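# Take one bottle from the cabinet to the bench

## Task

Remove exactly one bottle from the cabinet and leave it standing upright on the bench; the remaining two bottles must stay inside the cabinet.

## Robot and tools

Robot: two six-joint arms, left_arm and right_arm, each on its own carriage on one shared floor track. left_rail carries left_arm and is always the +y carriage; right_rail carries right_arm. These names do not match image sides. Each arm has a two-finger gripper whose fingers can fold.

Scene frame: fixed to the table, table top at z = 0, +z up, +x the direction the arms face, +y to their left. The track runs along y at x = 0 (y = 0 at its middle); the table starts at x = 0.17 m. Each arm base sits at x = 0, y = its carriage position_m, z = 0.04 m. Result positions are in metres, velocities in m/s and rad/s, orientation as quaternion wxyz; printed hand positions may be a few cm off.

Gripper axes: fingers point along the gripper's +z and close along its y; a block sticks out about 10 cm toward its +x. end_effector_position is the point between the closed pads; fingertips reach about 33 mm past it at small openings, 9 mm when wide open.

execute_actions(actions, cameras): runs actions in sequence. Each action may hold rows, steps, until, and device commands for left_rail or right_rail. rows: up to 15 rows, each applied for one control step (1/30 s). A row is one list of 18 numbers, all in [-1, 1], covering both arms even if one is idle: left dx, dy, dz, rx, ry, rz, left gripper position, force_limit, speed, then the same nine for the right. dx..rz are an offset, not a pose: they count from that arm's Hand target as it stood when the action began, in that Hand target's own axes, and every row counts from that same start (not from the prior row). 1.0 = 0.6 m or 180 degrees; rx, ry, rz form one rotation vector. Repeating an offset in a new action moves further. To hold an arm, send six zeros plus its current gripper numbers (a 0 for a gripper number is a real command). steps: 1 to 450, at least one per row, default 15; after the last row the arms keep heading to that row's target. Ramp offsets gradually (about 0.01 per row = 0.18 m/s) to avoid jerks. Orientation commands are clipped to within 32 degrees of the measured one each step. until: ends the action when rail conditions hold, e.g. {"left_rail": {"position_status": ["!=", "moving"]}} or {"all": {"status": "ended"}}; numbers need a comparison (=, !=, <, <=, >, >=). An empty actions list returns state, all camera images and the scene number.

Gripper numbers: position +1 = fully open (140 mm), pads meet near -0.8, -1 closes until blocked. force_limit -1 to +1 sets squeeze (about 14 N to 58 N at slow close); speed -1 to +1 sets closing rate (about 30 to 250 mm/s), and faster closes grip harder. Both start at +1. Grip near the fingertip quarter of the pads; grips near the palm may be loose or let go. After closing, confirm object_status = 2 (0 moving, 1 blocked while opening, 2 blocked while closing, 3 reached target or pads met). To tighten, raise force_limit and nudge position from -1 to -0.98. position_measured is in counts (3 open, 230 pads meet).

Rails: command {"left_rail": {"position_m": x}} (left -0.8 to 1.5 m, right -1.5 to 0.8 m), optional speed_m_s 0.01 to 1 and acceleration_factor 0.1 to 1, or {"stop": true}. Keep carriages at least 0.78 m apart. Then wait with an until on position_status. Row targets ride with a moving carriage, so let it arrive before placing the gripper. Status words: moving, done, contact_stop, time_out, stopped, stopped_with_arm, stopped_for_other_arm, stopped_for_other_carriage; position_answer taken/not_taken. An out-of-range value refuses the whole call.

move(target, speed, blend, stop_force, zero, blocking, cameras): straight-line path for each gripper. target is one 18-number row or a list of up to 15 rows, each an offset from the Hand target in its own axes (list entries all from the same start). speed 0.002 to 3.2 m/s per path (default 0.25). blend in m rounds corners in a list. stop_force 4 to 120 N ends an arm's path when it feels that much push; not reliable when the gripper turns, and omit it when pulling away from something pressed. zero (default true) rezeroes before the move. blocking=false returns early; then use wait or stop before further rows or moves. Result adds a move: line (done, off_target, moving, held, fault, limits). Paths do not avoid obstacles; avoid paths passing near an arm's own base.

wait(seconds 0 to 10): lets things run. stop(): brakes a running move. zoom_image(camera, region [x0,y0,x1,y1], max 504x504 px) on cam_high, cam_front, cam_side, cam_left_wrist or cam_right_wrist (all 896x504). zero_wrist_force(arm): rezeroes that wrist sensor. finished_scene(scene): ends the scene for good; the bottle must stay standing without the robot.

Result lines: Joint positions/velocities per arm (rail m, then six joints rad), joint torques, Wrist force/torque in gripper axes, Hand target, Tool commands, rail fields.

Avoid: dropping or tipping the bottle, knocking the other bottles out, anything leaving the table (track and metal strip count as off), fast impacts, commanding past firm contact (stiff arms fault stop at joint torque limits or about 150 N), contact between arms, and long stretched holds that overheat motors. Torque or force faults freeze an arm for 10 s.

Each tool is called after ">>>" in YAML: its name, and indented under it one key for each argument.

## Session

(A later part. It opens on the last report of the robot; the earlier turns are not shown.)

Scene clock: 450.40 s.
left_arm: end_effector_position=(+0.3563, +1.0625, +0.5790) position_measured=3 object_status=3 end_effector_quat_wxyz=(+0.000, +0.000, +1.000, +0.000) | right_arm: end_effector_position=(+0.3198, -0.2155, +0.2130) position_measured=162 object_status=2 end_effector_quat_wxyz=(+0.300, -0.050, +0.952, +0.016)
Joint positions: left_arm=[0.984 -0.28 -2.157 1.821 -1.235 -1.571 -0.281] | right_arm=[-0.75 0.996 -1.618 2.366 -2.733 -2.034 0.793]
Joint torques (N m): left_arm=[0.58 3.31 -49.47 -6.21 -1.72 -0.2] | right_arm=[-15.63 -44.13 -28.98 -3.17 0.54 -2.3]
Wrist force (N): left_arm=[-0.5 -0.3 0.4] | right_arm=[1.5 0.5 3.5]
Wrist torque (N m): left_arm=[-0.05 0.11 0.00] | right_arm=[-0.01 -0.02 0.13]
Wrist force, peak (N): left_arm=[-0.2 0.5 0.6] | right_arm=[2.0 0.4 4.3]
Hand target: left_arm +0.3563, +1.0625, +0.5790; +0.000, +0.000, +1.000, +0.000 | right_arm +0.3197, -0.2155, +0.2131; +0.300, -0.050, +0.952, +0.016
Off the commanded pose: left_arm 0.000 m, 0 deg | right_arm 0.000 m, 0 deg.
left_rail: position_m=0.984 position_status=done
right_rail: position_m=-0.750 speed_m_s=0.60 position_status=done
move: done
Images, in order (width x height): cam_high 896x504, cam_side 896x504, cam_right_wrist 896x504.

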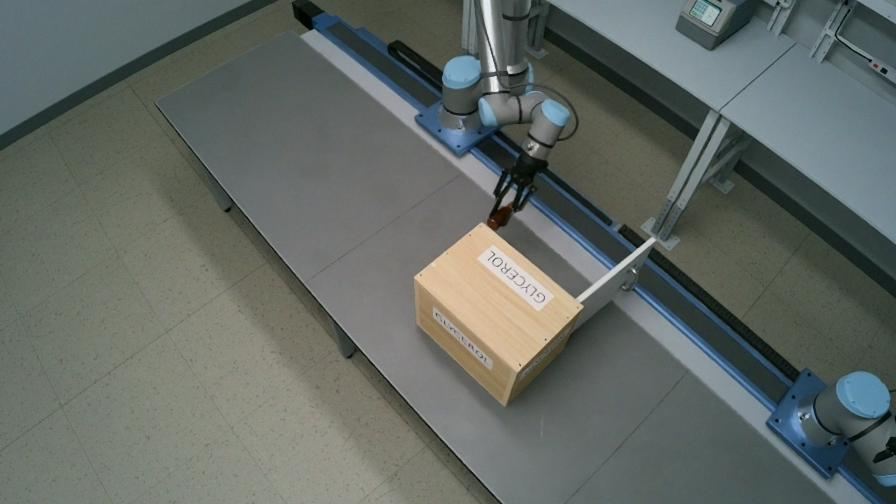

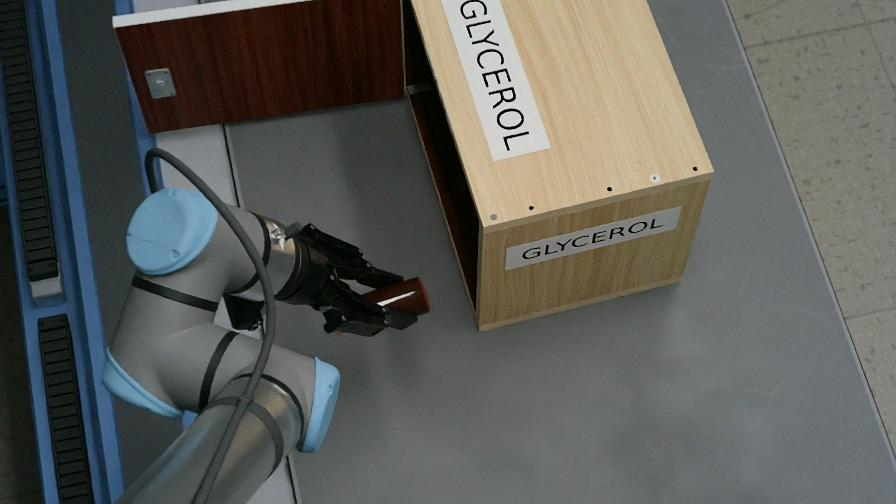

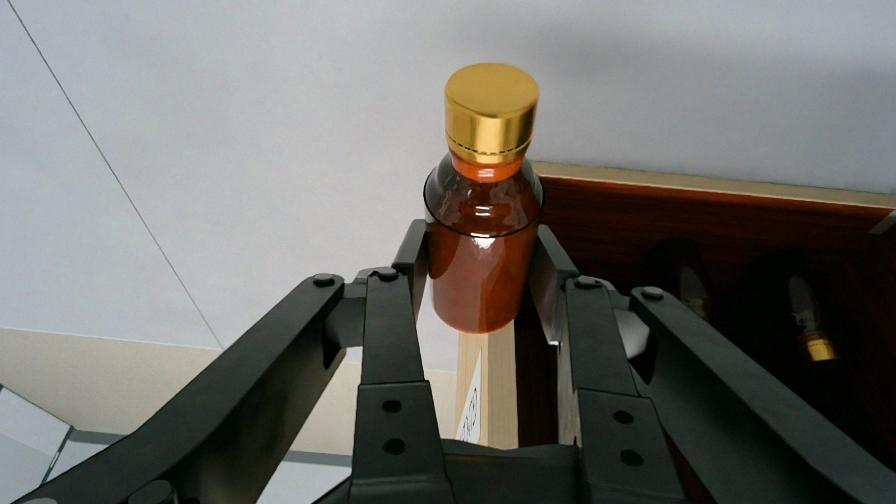

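>>> execute_actions:
  actions:
    - {"right_rail":{"position_m":-1.05,"speed_m_s":0.3,"acceleration_factor":0.25},"steps":150,"until":{"right_rail":{"position_status":["!=","moving"]}}}

>>> move:
  target:
    - [0,0,0,0,0,0,1,1,1,0,0,0,0,0,0.5,-1,-0.1,-1]
    - [0,0,0,0,0,0,1,1,1,0,0,0,0,0,1,-1,-0.1,-1]
  speed: 0.3
  blend: 0.01

>>> move:
  target: [0,0,0,0,0,0,1,1,1,0,0,0,0,0.111,0,-1,-0.1,-1]
  speed: 0.2
  cameras: ["cam_high","cam_front","cam_side","cam_right_wrist"]

Scene clock: 471.63 s.
left_arm: end_effector_position=(+0.3563, +1.0625, +0.5790) position_measured=3 object_status=3 end_effector_quat_wxyz=(+0.000, +0.000, +1.000, +0.000) | right_arm: end_effector_position=(+0.3197, -0.5155, +0.2131) position_measured=162 object_status=2 end_effector_quat_wxyz=(+0.300, -0.050, +0.952, +0.016)
Joint positions: left_arm=[0.984 -0.28 -2.157 1.821 -1.235 -1.571 -0.281] | right_arm=[-1.05 0.996 -1.618 2.366 -2.733 -2.034 0.793]
Joint torques (N m): left_arm=[1.21 2.43 -49.64 -6.32 -1.52 -0.05] | right_arm=[-9.04 -38.94 -34.71 -4.6 -1.15 -2.11]
Wrist force (N): left_arm=[-0.2 0.0 0.4] | right_arm=[1.6 0.8 3.2]
Wrist torque (N m): left_arm=[0.00 0.04 -0.01] | right_arm=[0.05 -0.04 0.13]
Wrist force, peak (N): left_arm=[-0.6 0.0 0.6] | right_arm=[1.1 2.4 3.7]
Hand target: left_arm +0.3563, +1.0625, +0.5790; +0.000, +0.000, +1.000, +0.000 | right_arm +0.3197, -0.5155, +0.2131; +0.300, -0.050, +0.952, +0.016
Tool commands: left_gripper/position=+1.0 left_gripper/force_limit=+1.0 left_gripper/speed=+1.0 right_gripper/position=-1.0 right_gripper/force_limit=-0.1 right_gripper/speed=-1.0
Off the commanded pose: left_arm 0.000 m, 0 deg | right_arm 0.000 m, 0 deg.
left_rail: position_m=0.984 position_status=done
right_rail: position_m=-1.050 speed_m_s=0.30 position_status=done

Scene clock: 477.57 s.
left_arm: end_effector_position=(+0.3563, +1.0625, +0.5790) position_measured=3 object_status=3 end_effector_quat_wxyz=(+0.000, +0.000, +1.000, +0.000) | right_arm: end_effector_position=(+0.3197, -0.5155, +0.2131) position_measured=162 object_status=2 end_effector_quat_wxyz=(-0.016, +0.952, +0.050, +0.300)
Joint positions: left_arm=[0.984 -0.28 -2.157 1.821 -1.235 -1.571 -0.281] | right_arm=[-1.05 0.996 -1.618 2.366 -2.733 -2.034 3.934]
Joint torques (N m): left_arm=[2.3 3.93 -49.74 -6.69 -1.55 -0.01] | right_arm=[11.69 -23.76 -47.23 -3.28 -2.77 2.61]
Wrist force (N): left_arm=[-0.3 0.3 0.3] | right_arm=[-1.2 -1.2 3.5]
Wrist torque (N m): left_arm=[0.07 0.08 0.00] | right_arm=[-0.17 0.01 0.04]
Wrist force, peak (N): left_arm=[-0.9 0.0 0.2] | right_arm=[0.3 -2.0 4.1]
Hand target: left_arm +0.3563, +1.0625, +0.5790; +0.000, +0.000, +1.000, +0.000 | right_arm +0.3197, -0.5155, +0.2131; -0.016, +0.952, +0.050, +0.300
Off the commanded pose: left_arm 0.000 m, 0 deg | right_arm 0.000 m, 0 deg.
left_rail: position_m=0.984 position_status=done
right_rail: position_m=-1.050 speed_m_s=0.30 position_status=done
move: done

Scene clock: 479.17 s.
left_arm: end_effector_position=(+0.3563, +1.0625, +0.5790) position_measured=3 object_status=3 end_effector_quat_wxyz=(+0.000, +0.000, +1.000, +0.000) | right_arm: end_effector_position=(+0.3197, -0.5155, +0.2131) position_measured=162 object_status=2 end_effector_quat_wxyz=(-0.024, +0.886, +0.046, +0.461)
Joint positions: left_arm=[0.984 -0.28 -2.157 1.821 -1.235 -1.571 -0.281] | right_arm=[-1.05 1.137 -1.432 2.461 -3.231 -2.351 3.907]
Joint torques (N m): left_arm=[2.03 4.38 -49.7 -6.8 -1.45 -0.25] | right_arm=[11.87 -33.09 -18.52 -9.36 -3.57 -2.02]
Wrist force (N): left_arm=[-0.6 0.3 0.0] | right_arm=[-0.8 -0.7 2.8]
Wrist torque (N m): left_arm=[0.08 0.13 0.00] | right_arm=[-0.04 -0.22 0.21]
Wrist force, peak (N): left_arm=[-0.5 0.2 0.6] | right_arm=[-0.5 -1.0 3.7]
Hand target: left_arm +0.3563, +1.0625, +0.5790; +0.000, +0.000, +1.000, +0.000 | right_arm +0.3197, -0.5155, +0.2131; -0.024, +0.886, +0.046, +0.461
Off the commanded pose: left_arm 0.000 m, 0 deg | right_arm 0.000 m, 0 deg.
left_rail: position_m=0.984 position_status=done
right_rail: position_m=-1.050 speed_m_s=0.30 position_status=done
move: done
Images, in order (width x height): cam_high 896x504, cam_front 896x504, cam_side 896x504, cam_right_wrist 896x504.

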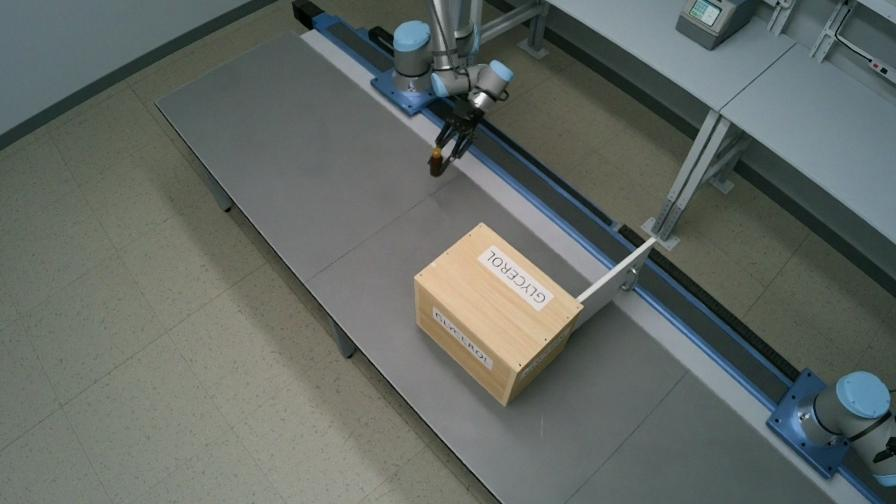

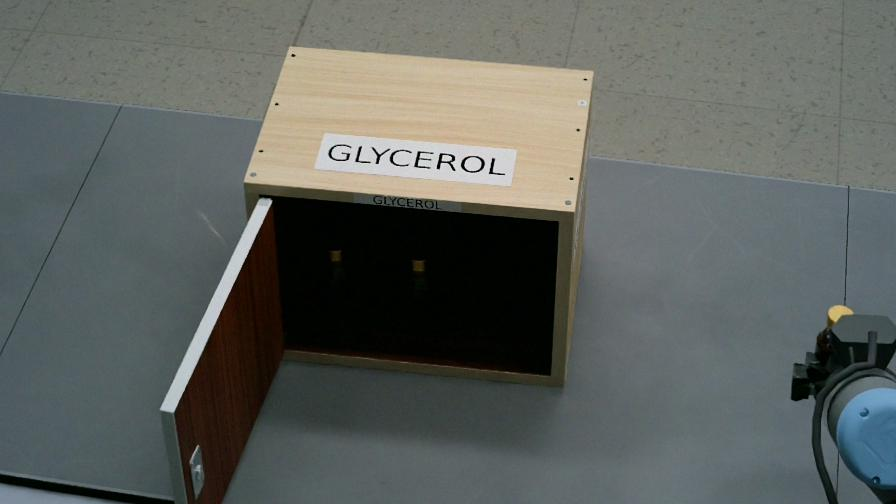

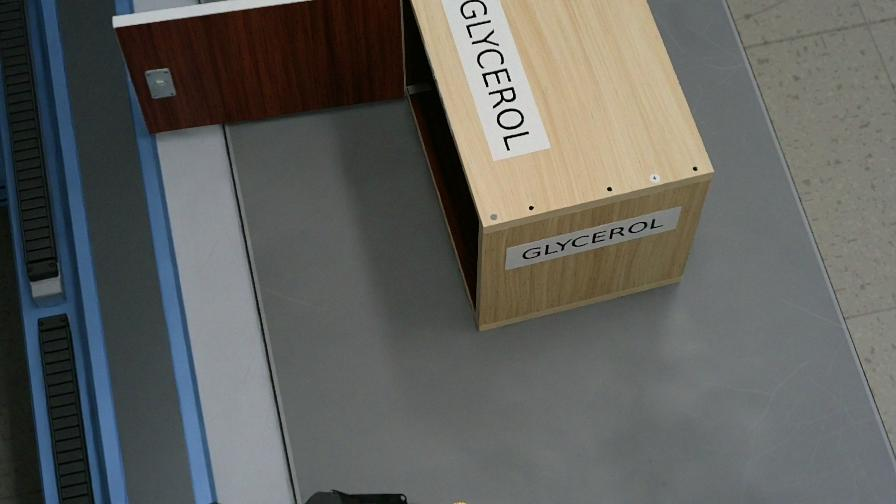

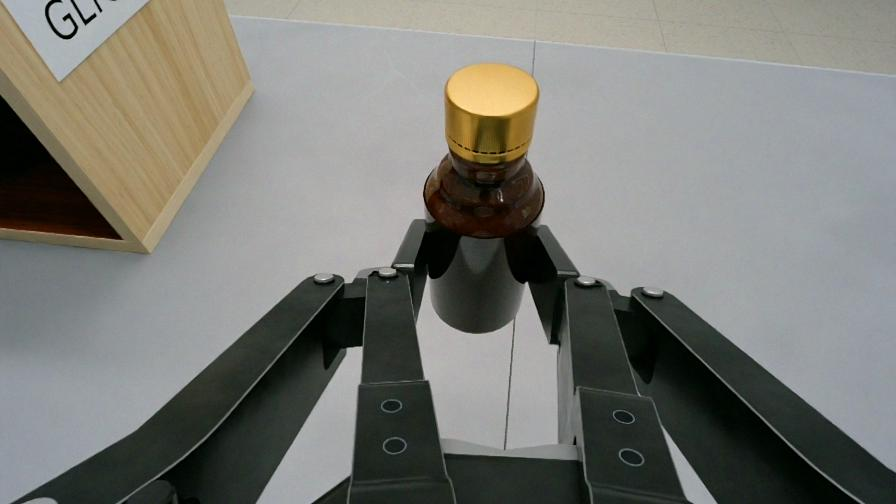

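>>> move:
  target: [0,0,0,0,0,0,1,1,1,-0.0945,0.014,0.228,0,0,0,-1,-0.1,-1]
  speed: 0.15

>>> move:
  target: [0,0,0,0,0,0,1,1,1,-0.0683,0,0.0478,0,0,0,-1,-0.1,-1]
  speed: 0.02
  stop_force: 5
  cameras: ["cam_high","cam_front","cam_right_wrist"]

>>> zoom_image:
  camera: "cam_high"
  region: [340, 100, 540, 220]

Scene clock: 487.70 s.
left_arm: end_effector_position=(+0.3563, +1.0625, +0.5790) position_measured=3 object_status=3 end_effector_quat_wxyz=(+0.000, +0.000, +1.000, +0.000) | right_arm: end_effector_position=(+0.3996, -0.5156, +0.0882) position_measured=162 object_status=2 end_effector_quat_wxyz=(-0.024, +0.886, +0.046, +0.461)
Joint positions: left_arm=[0.984 -0.28 -2.157 1.821 -1.235 -1.571 -0.281] | right_arm=[-1.05 0.992 -1.087 2.454 -3.67 -2.259 3.756]
Joint torques (N m): left_arm=[1.62 3.14 -49.77 -6.64 -1.6 -0.34] | right_arm=[-13.34 -48.63 -24.74 -9.31 0.24 -2.86]
Wrist force (N): left_arm=[-0.4 -0.1 0.2] | right_arm=[-1.3 -0.9 3.2]
Wrist torque (N m): left_arm=[-0.02 0.09 0.00] | right_arm=[-0.06 -0.10 0.23]
Wrist force, peak (N): left_arm=[-0.5 0.3 0.7] | right_arm=[-2.0 -0.8 5.0]
Hand target: left_arm +0.3563, +1.0625, +0.5790; +0.000, +0.000, +1.000, +0.000 | right_arm +0.3996, -0.5156, +0.0881; -0.024, +0.886, +0.046, +0.461
Off the commanded pose: left_arm 0.000 m, 0 deg | right_arm 0.000 m, 0 deg.
left_rail: position_m=0.984 position_status=done
right_rail: position_m=-1.050 speed_m_s=0.30 position_status=done
move: done

Scene clock: 490.90 s.
left_arm: end_effector_position=(+0.3563, +1.0625, +0.5790) position_measured=3 object_status=3 end_effector_quat_wxyz=(+0.000, +0.000, +1.000, +0.000) | right_arm: end_effector_position=(+0.3996, -0.5156, +0.0470) position_measured=162 object_status=2 end_effector_quat_wxyz=(-0.024, +0.886, +0.046, +0.461)
Joint positions: left_arm=[0.984 -0.28 -2.157 1.821 -1.235 -1.571 -0.281] | right_arm=[-1.05 0.992 -0.983 2.447 -3.767 -2.259 3.756]
Joint torques (N m): left_arm=[-0.06 5.02 -49.57 -6.7 -1.82 -0.29] | right_arm=[-3.76 -70.56 -0.68 -3.36 0.39 1.65]
Wrist force (N): left_arm=[0.0 0.2 0.2] | right_arm=[-2.1 -0.7 2.4]
Wrist torque (N m): left_arm=[0.05 0.00 0.00] | right_arm=[-0.01 0.09 0.23]
Wrist force, peak (N): left_arm=[-0.3 0.3 0.6] | right_arm=[11.8 3.8 -8.3]
Hand target: left_arm +0.3563, +1.0625, +0.5790; +0.000, +0.000, +1.000, +0.000 | right_arm +0.3996, -0.5156, +0.0470; -0.024, +0.886, +0.046, +0.461 (not the last commanded pose)
Off the commanded pose: left_arm 0.000 m, 0 deg | right_arm 0.009 m, 0 deg.
left_rail: position_m=0.984 position_status=done
right_rail: position_m=-1.050 speed_m_s=0.30 position_status=done
move: contact (right_arm)
Images, in order (width x height): cam_high 896x504, cam_front 896x504, cam_right_wrist 896x504.

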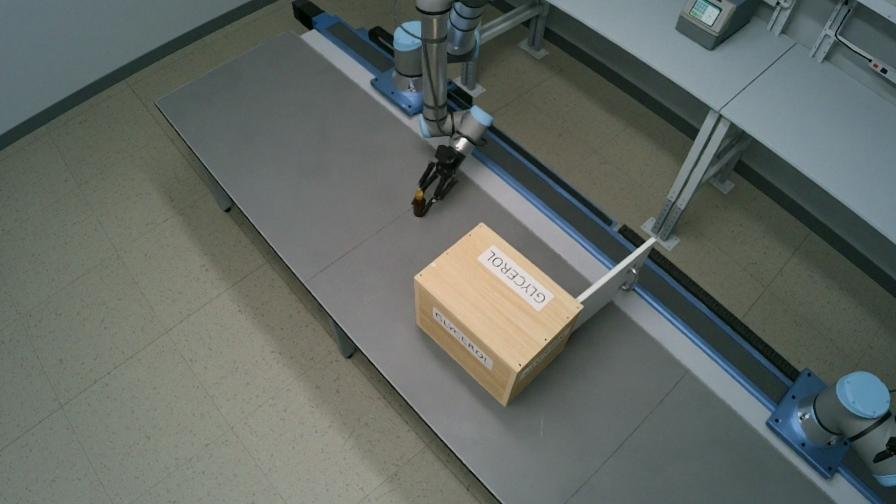

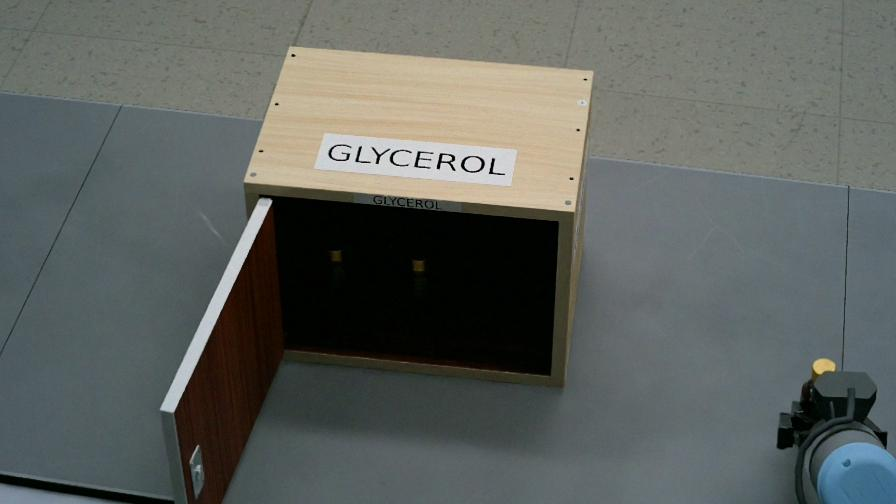

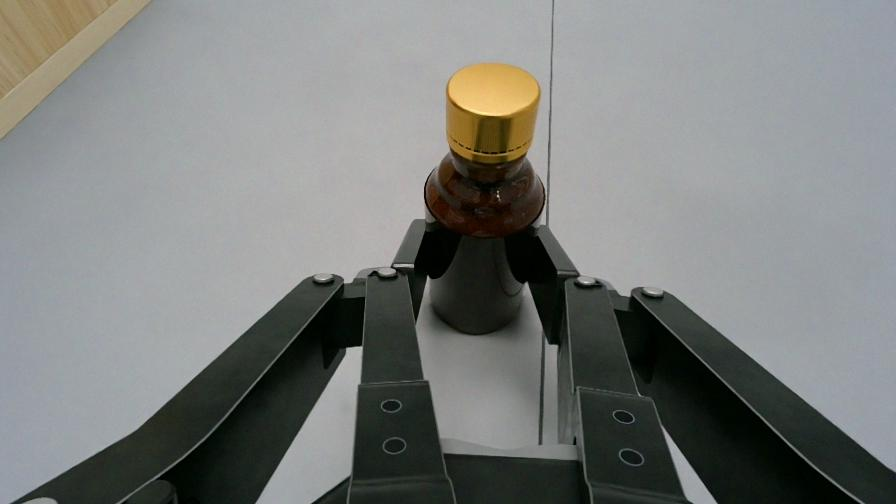

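Scaled by 2.520 from the camera's 896x504 image, which has a finer 1280x720 frame.

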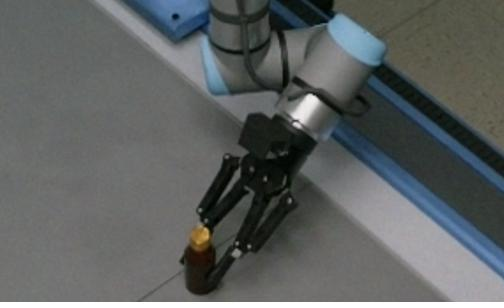

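>>> execute_actions:
  actions:
    - {"rows":[[0,0,0,0,0,0,1,1,1,0,0,0,0,0,0,0.15,-0.1,-1]],"steps":45}
  cameras: ["cam_right_wrist"]

Scene clock: 496.70 s.
left_arm: end_effector_position=(+0.3563, +1.0625, +0.5790) position_measured=3 object_status=3 end_effector_quat_wxyz=(+0.000, +0.000, +1.000, +0.000) | right_arm: end_effector_position=(+0.3996, -0.5156, +0.0470) position_measured=110 object_status=3 end_effector_quat_wxyz=(-0.024, +0.886, +0.046, +0.461)
Joint positions: left_arm=[0.984 -0.28 -2.157 1.821 -1.235 -1.571 -0.281] | right_arm=[-1.05 0.992 -0.983 2.447 -3.767 -2.259 3.756]
Joint torques (N m): left_arm=[0.51 3.92 -50.82 -6.99 -1.54 -0.09] | right_arm=[-10.84 -56.57 -2.26 -4.36 -2.22 -1.24]
Wrist force (N): left_arm=[0.1 -0.3 0.0] | right_arm=[0.1 -0.7 1.0]
Wrist torque (N m): left_arm=[-0.06 -0.02 0.00] | right_arm=[-0.01 0.13 0.22]
Wrist force, peak (N): left_arm=[-0.6 0.3 0.3] | right_arm=[-2.2 -1.0 2.9]
Hand target: left_arm +0.3563, +1.0625, +0.5790; +0.000, +0.000, +1.000, +0.000 | right_arm +0.3996, -0.5156, +0.0470; -0.024, +0.886, +0.046, +0.461
Off the commanded pose: left_arm 0.000 m, 0 deg | right_arm 0.000 m, 0 deg.
left_rail: position_m=0.984 position_status=done
right_rail: position_m=-1.050 speed_m_s=0.30 position_status=done
Images, in order (width x height): cam_right_wrist 896x504.

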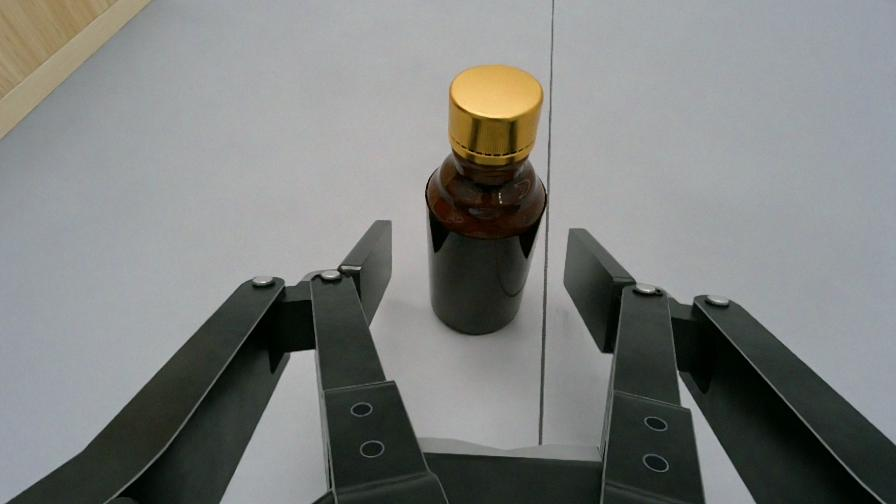

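>>> move:
  target: [0,0,0,0,0,0,1,1,1,0,0,-0.25,0,0,0,0.15,-0.1,-1]
  speed: 0.12
  cameras: ["cam_right_wrist","cam_high"]

Scene clock: 501.33 s.
left_arm: end_effector_position=(+0.3563, +1.0625, +0.5790) position_measured=3 object_status=3 end_effector_quat_wxyz=(+0.000, +0.000, +1.000, +0.000) | right_arm: end_effector_position=(+0.2775, -0.5285, +0.1330) position_measured=110 object_status=3 end_effector_quat_wxyz=(-0.024, +0.886, +0.046, +0.461)
Joint positions: left_arm=[0.984 -0.28 -2.157 1.821 -1.235 -1.571 -0.281] | right_arm=[-1.05 1.209 -1.273 2.523 -3.391 -2.391 3.993]
Joint torques (N m): left_arm=[1.84 2.71 -50.24 -6.98 -1.55 -0.45] | right_arm=[10.77 -54.26 -28.59 -2.29 -3.05 2.54]
Wrist force (N): left_arm=[-0.1 0.0 -0.2] | right_arm=[0.4 -0.7 0.9]
Wrist torque (N m): left_arm=[0.01 0.02 -0.01] | right_arm=[-0.02 0.04 0.06]
Wrist force, peak (N): left_arm=[-0.6 0.0 0.2] | right_arm=[-0.1 -0.9 2.5]
Hand target: left_arm +0.3563, +1.0625, +0.5790; +0.000, +0.000, +1.000, +0.000 | right_arm +0.2775, -0.5284, +0.1331; -0.024, +0.886, +0.046, +0.461
Off the commanded pose: left_arm 0.000 m, 0 deg | right_arm 0.000 m, 0 deg.
left_rail: position_m=0.984 position_status=done
right_rail: position_m=-1.050 speed_m_s=0.30 position_status=done
move: done
Images, in order (width x height): cam_high 896x504, cam_right_wrist 896x504.

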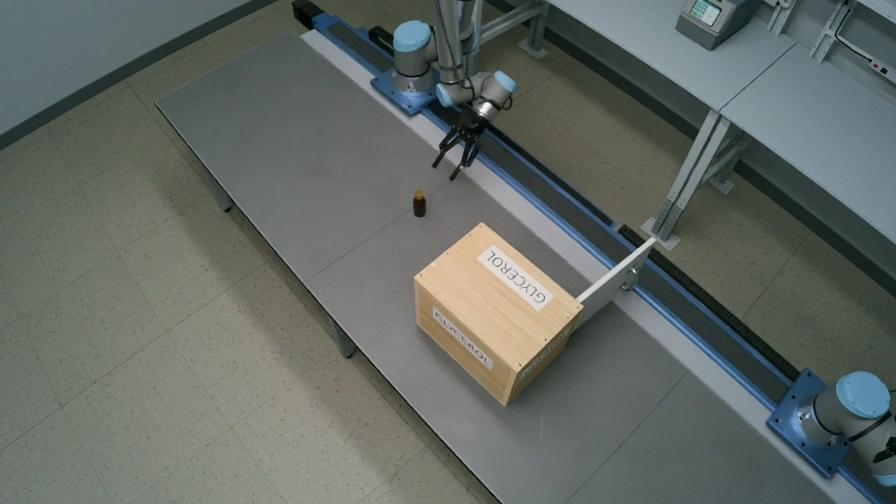

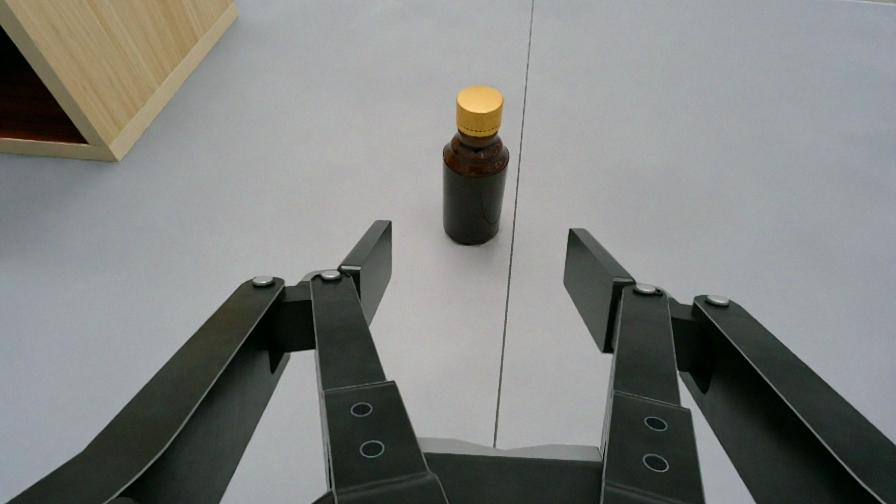

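>>> finished_scene:
  scene: 1

The scene is finished: the task was done.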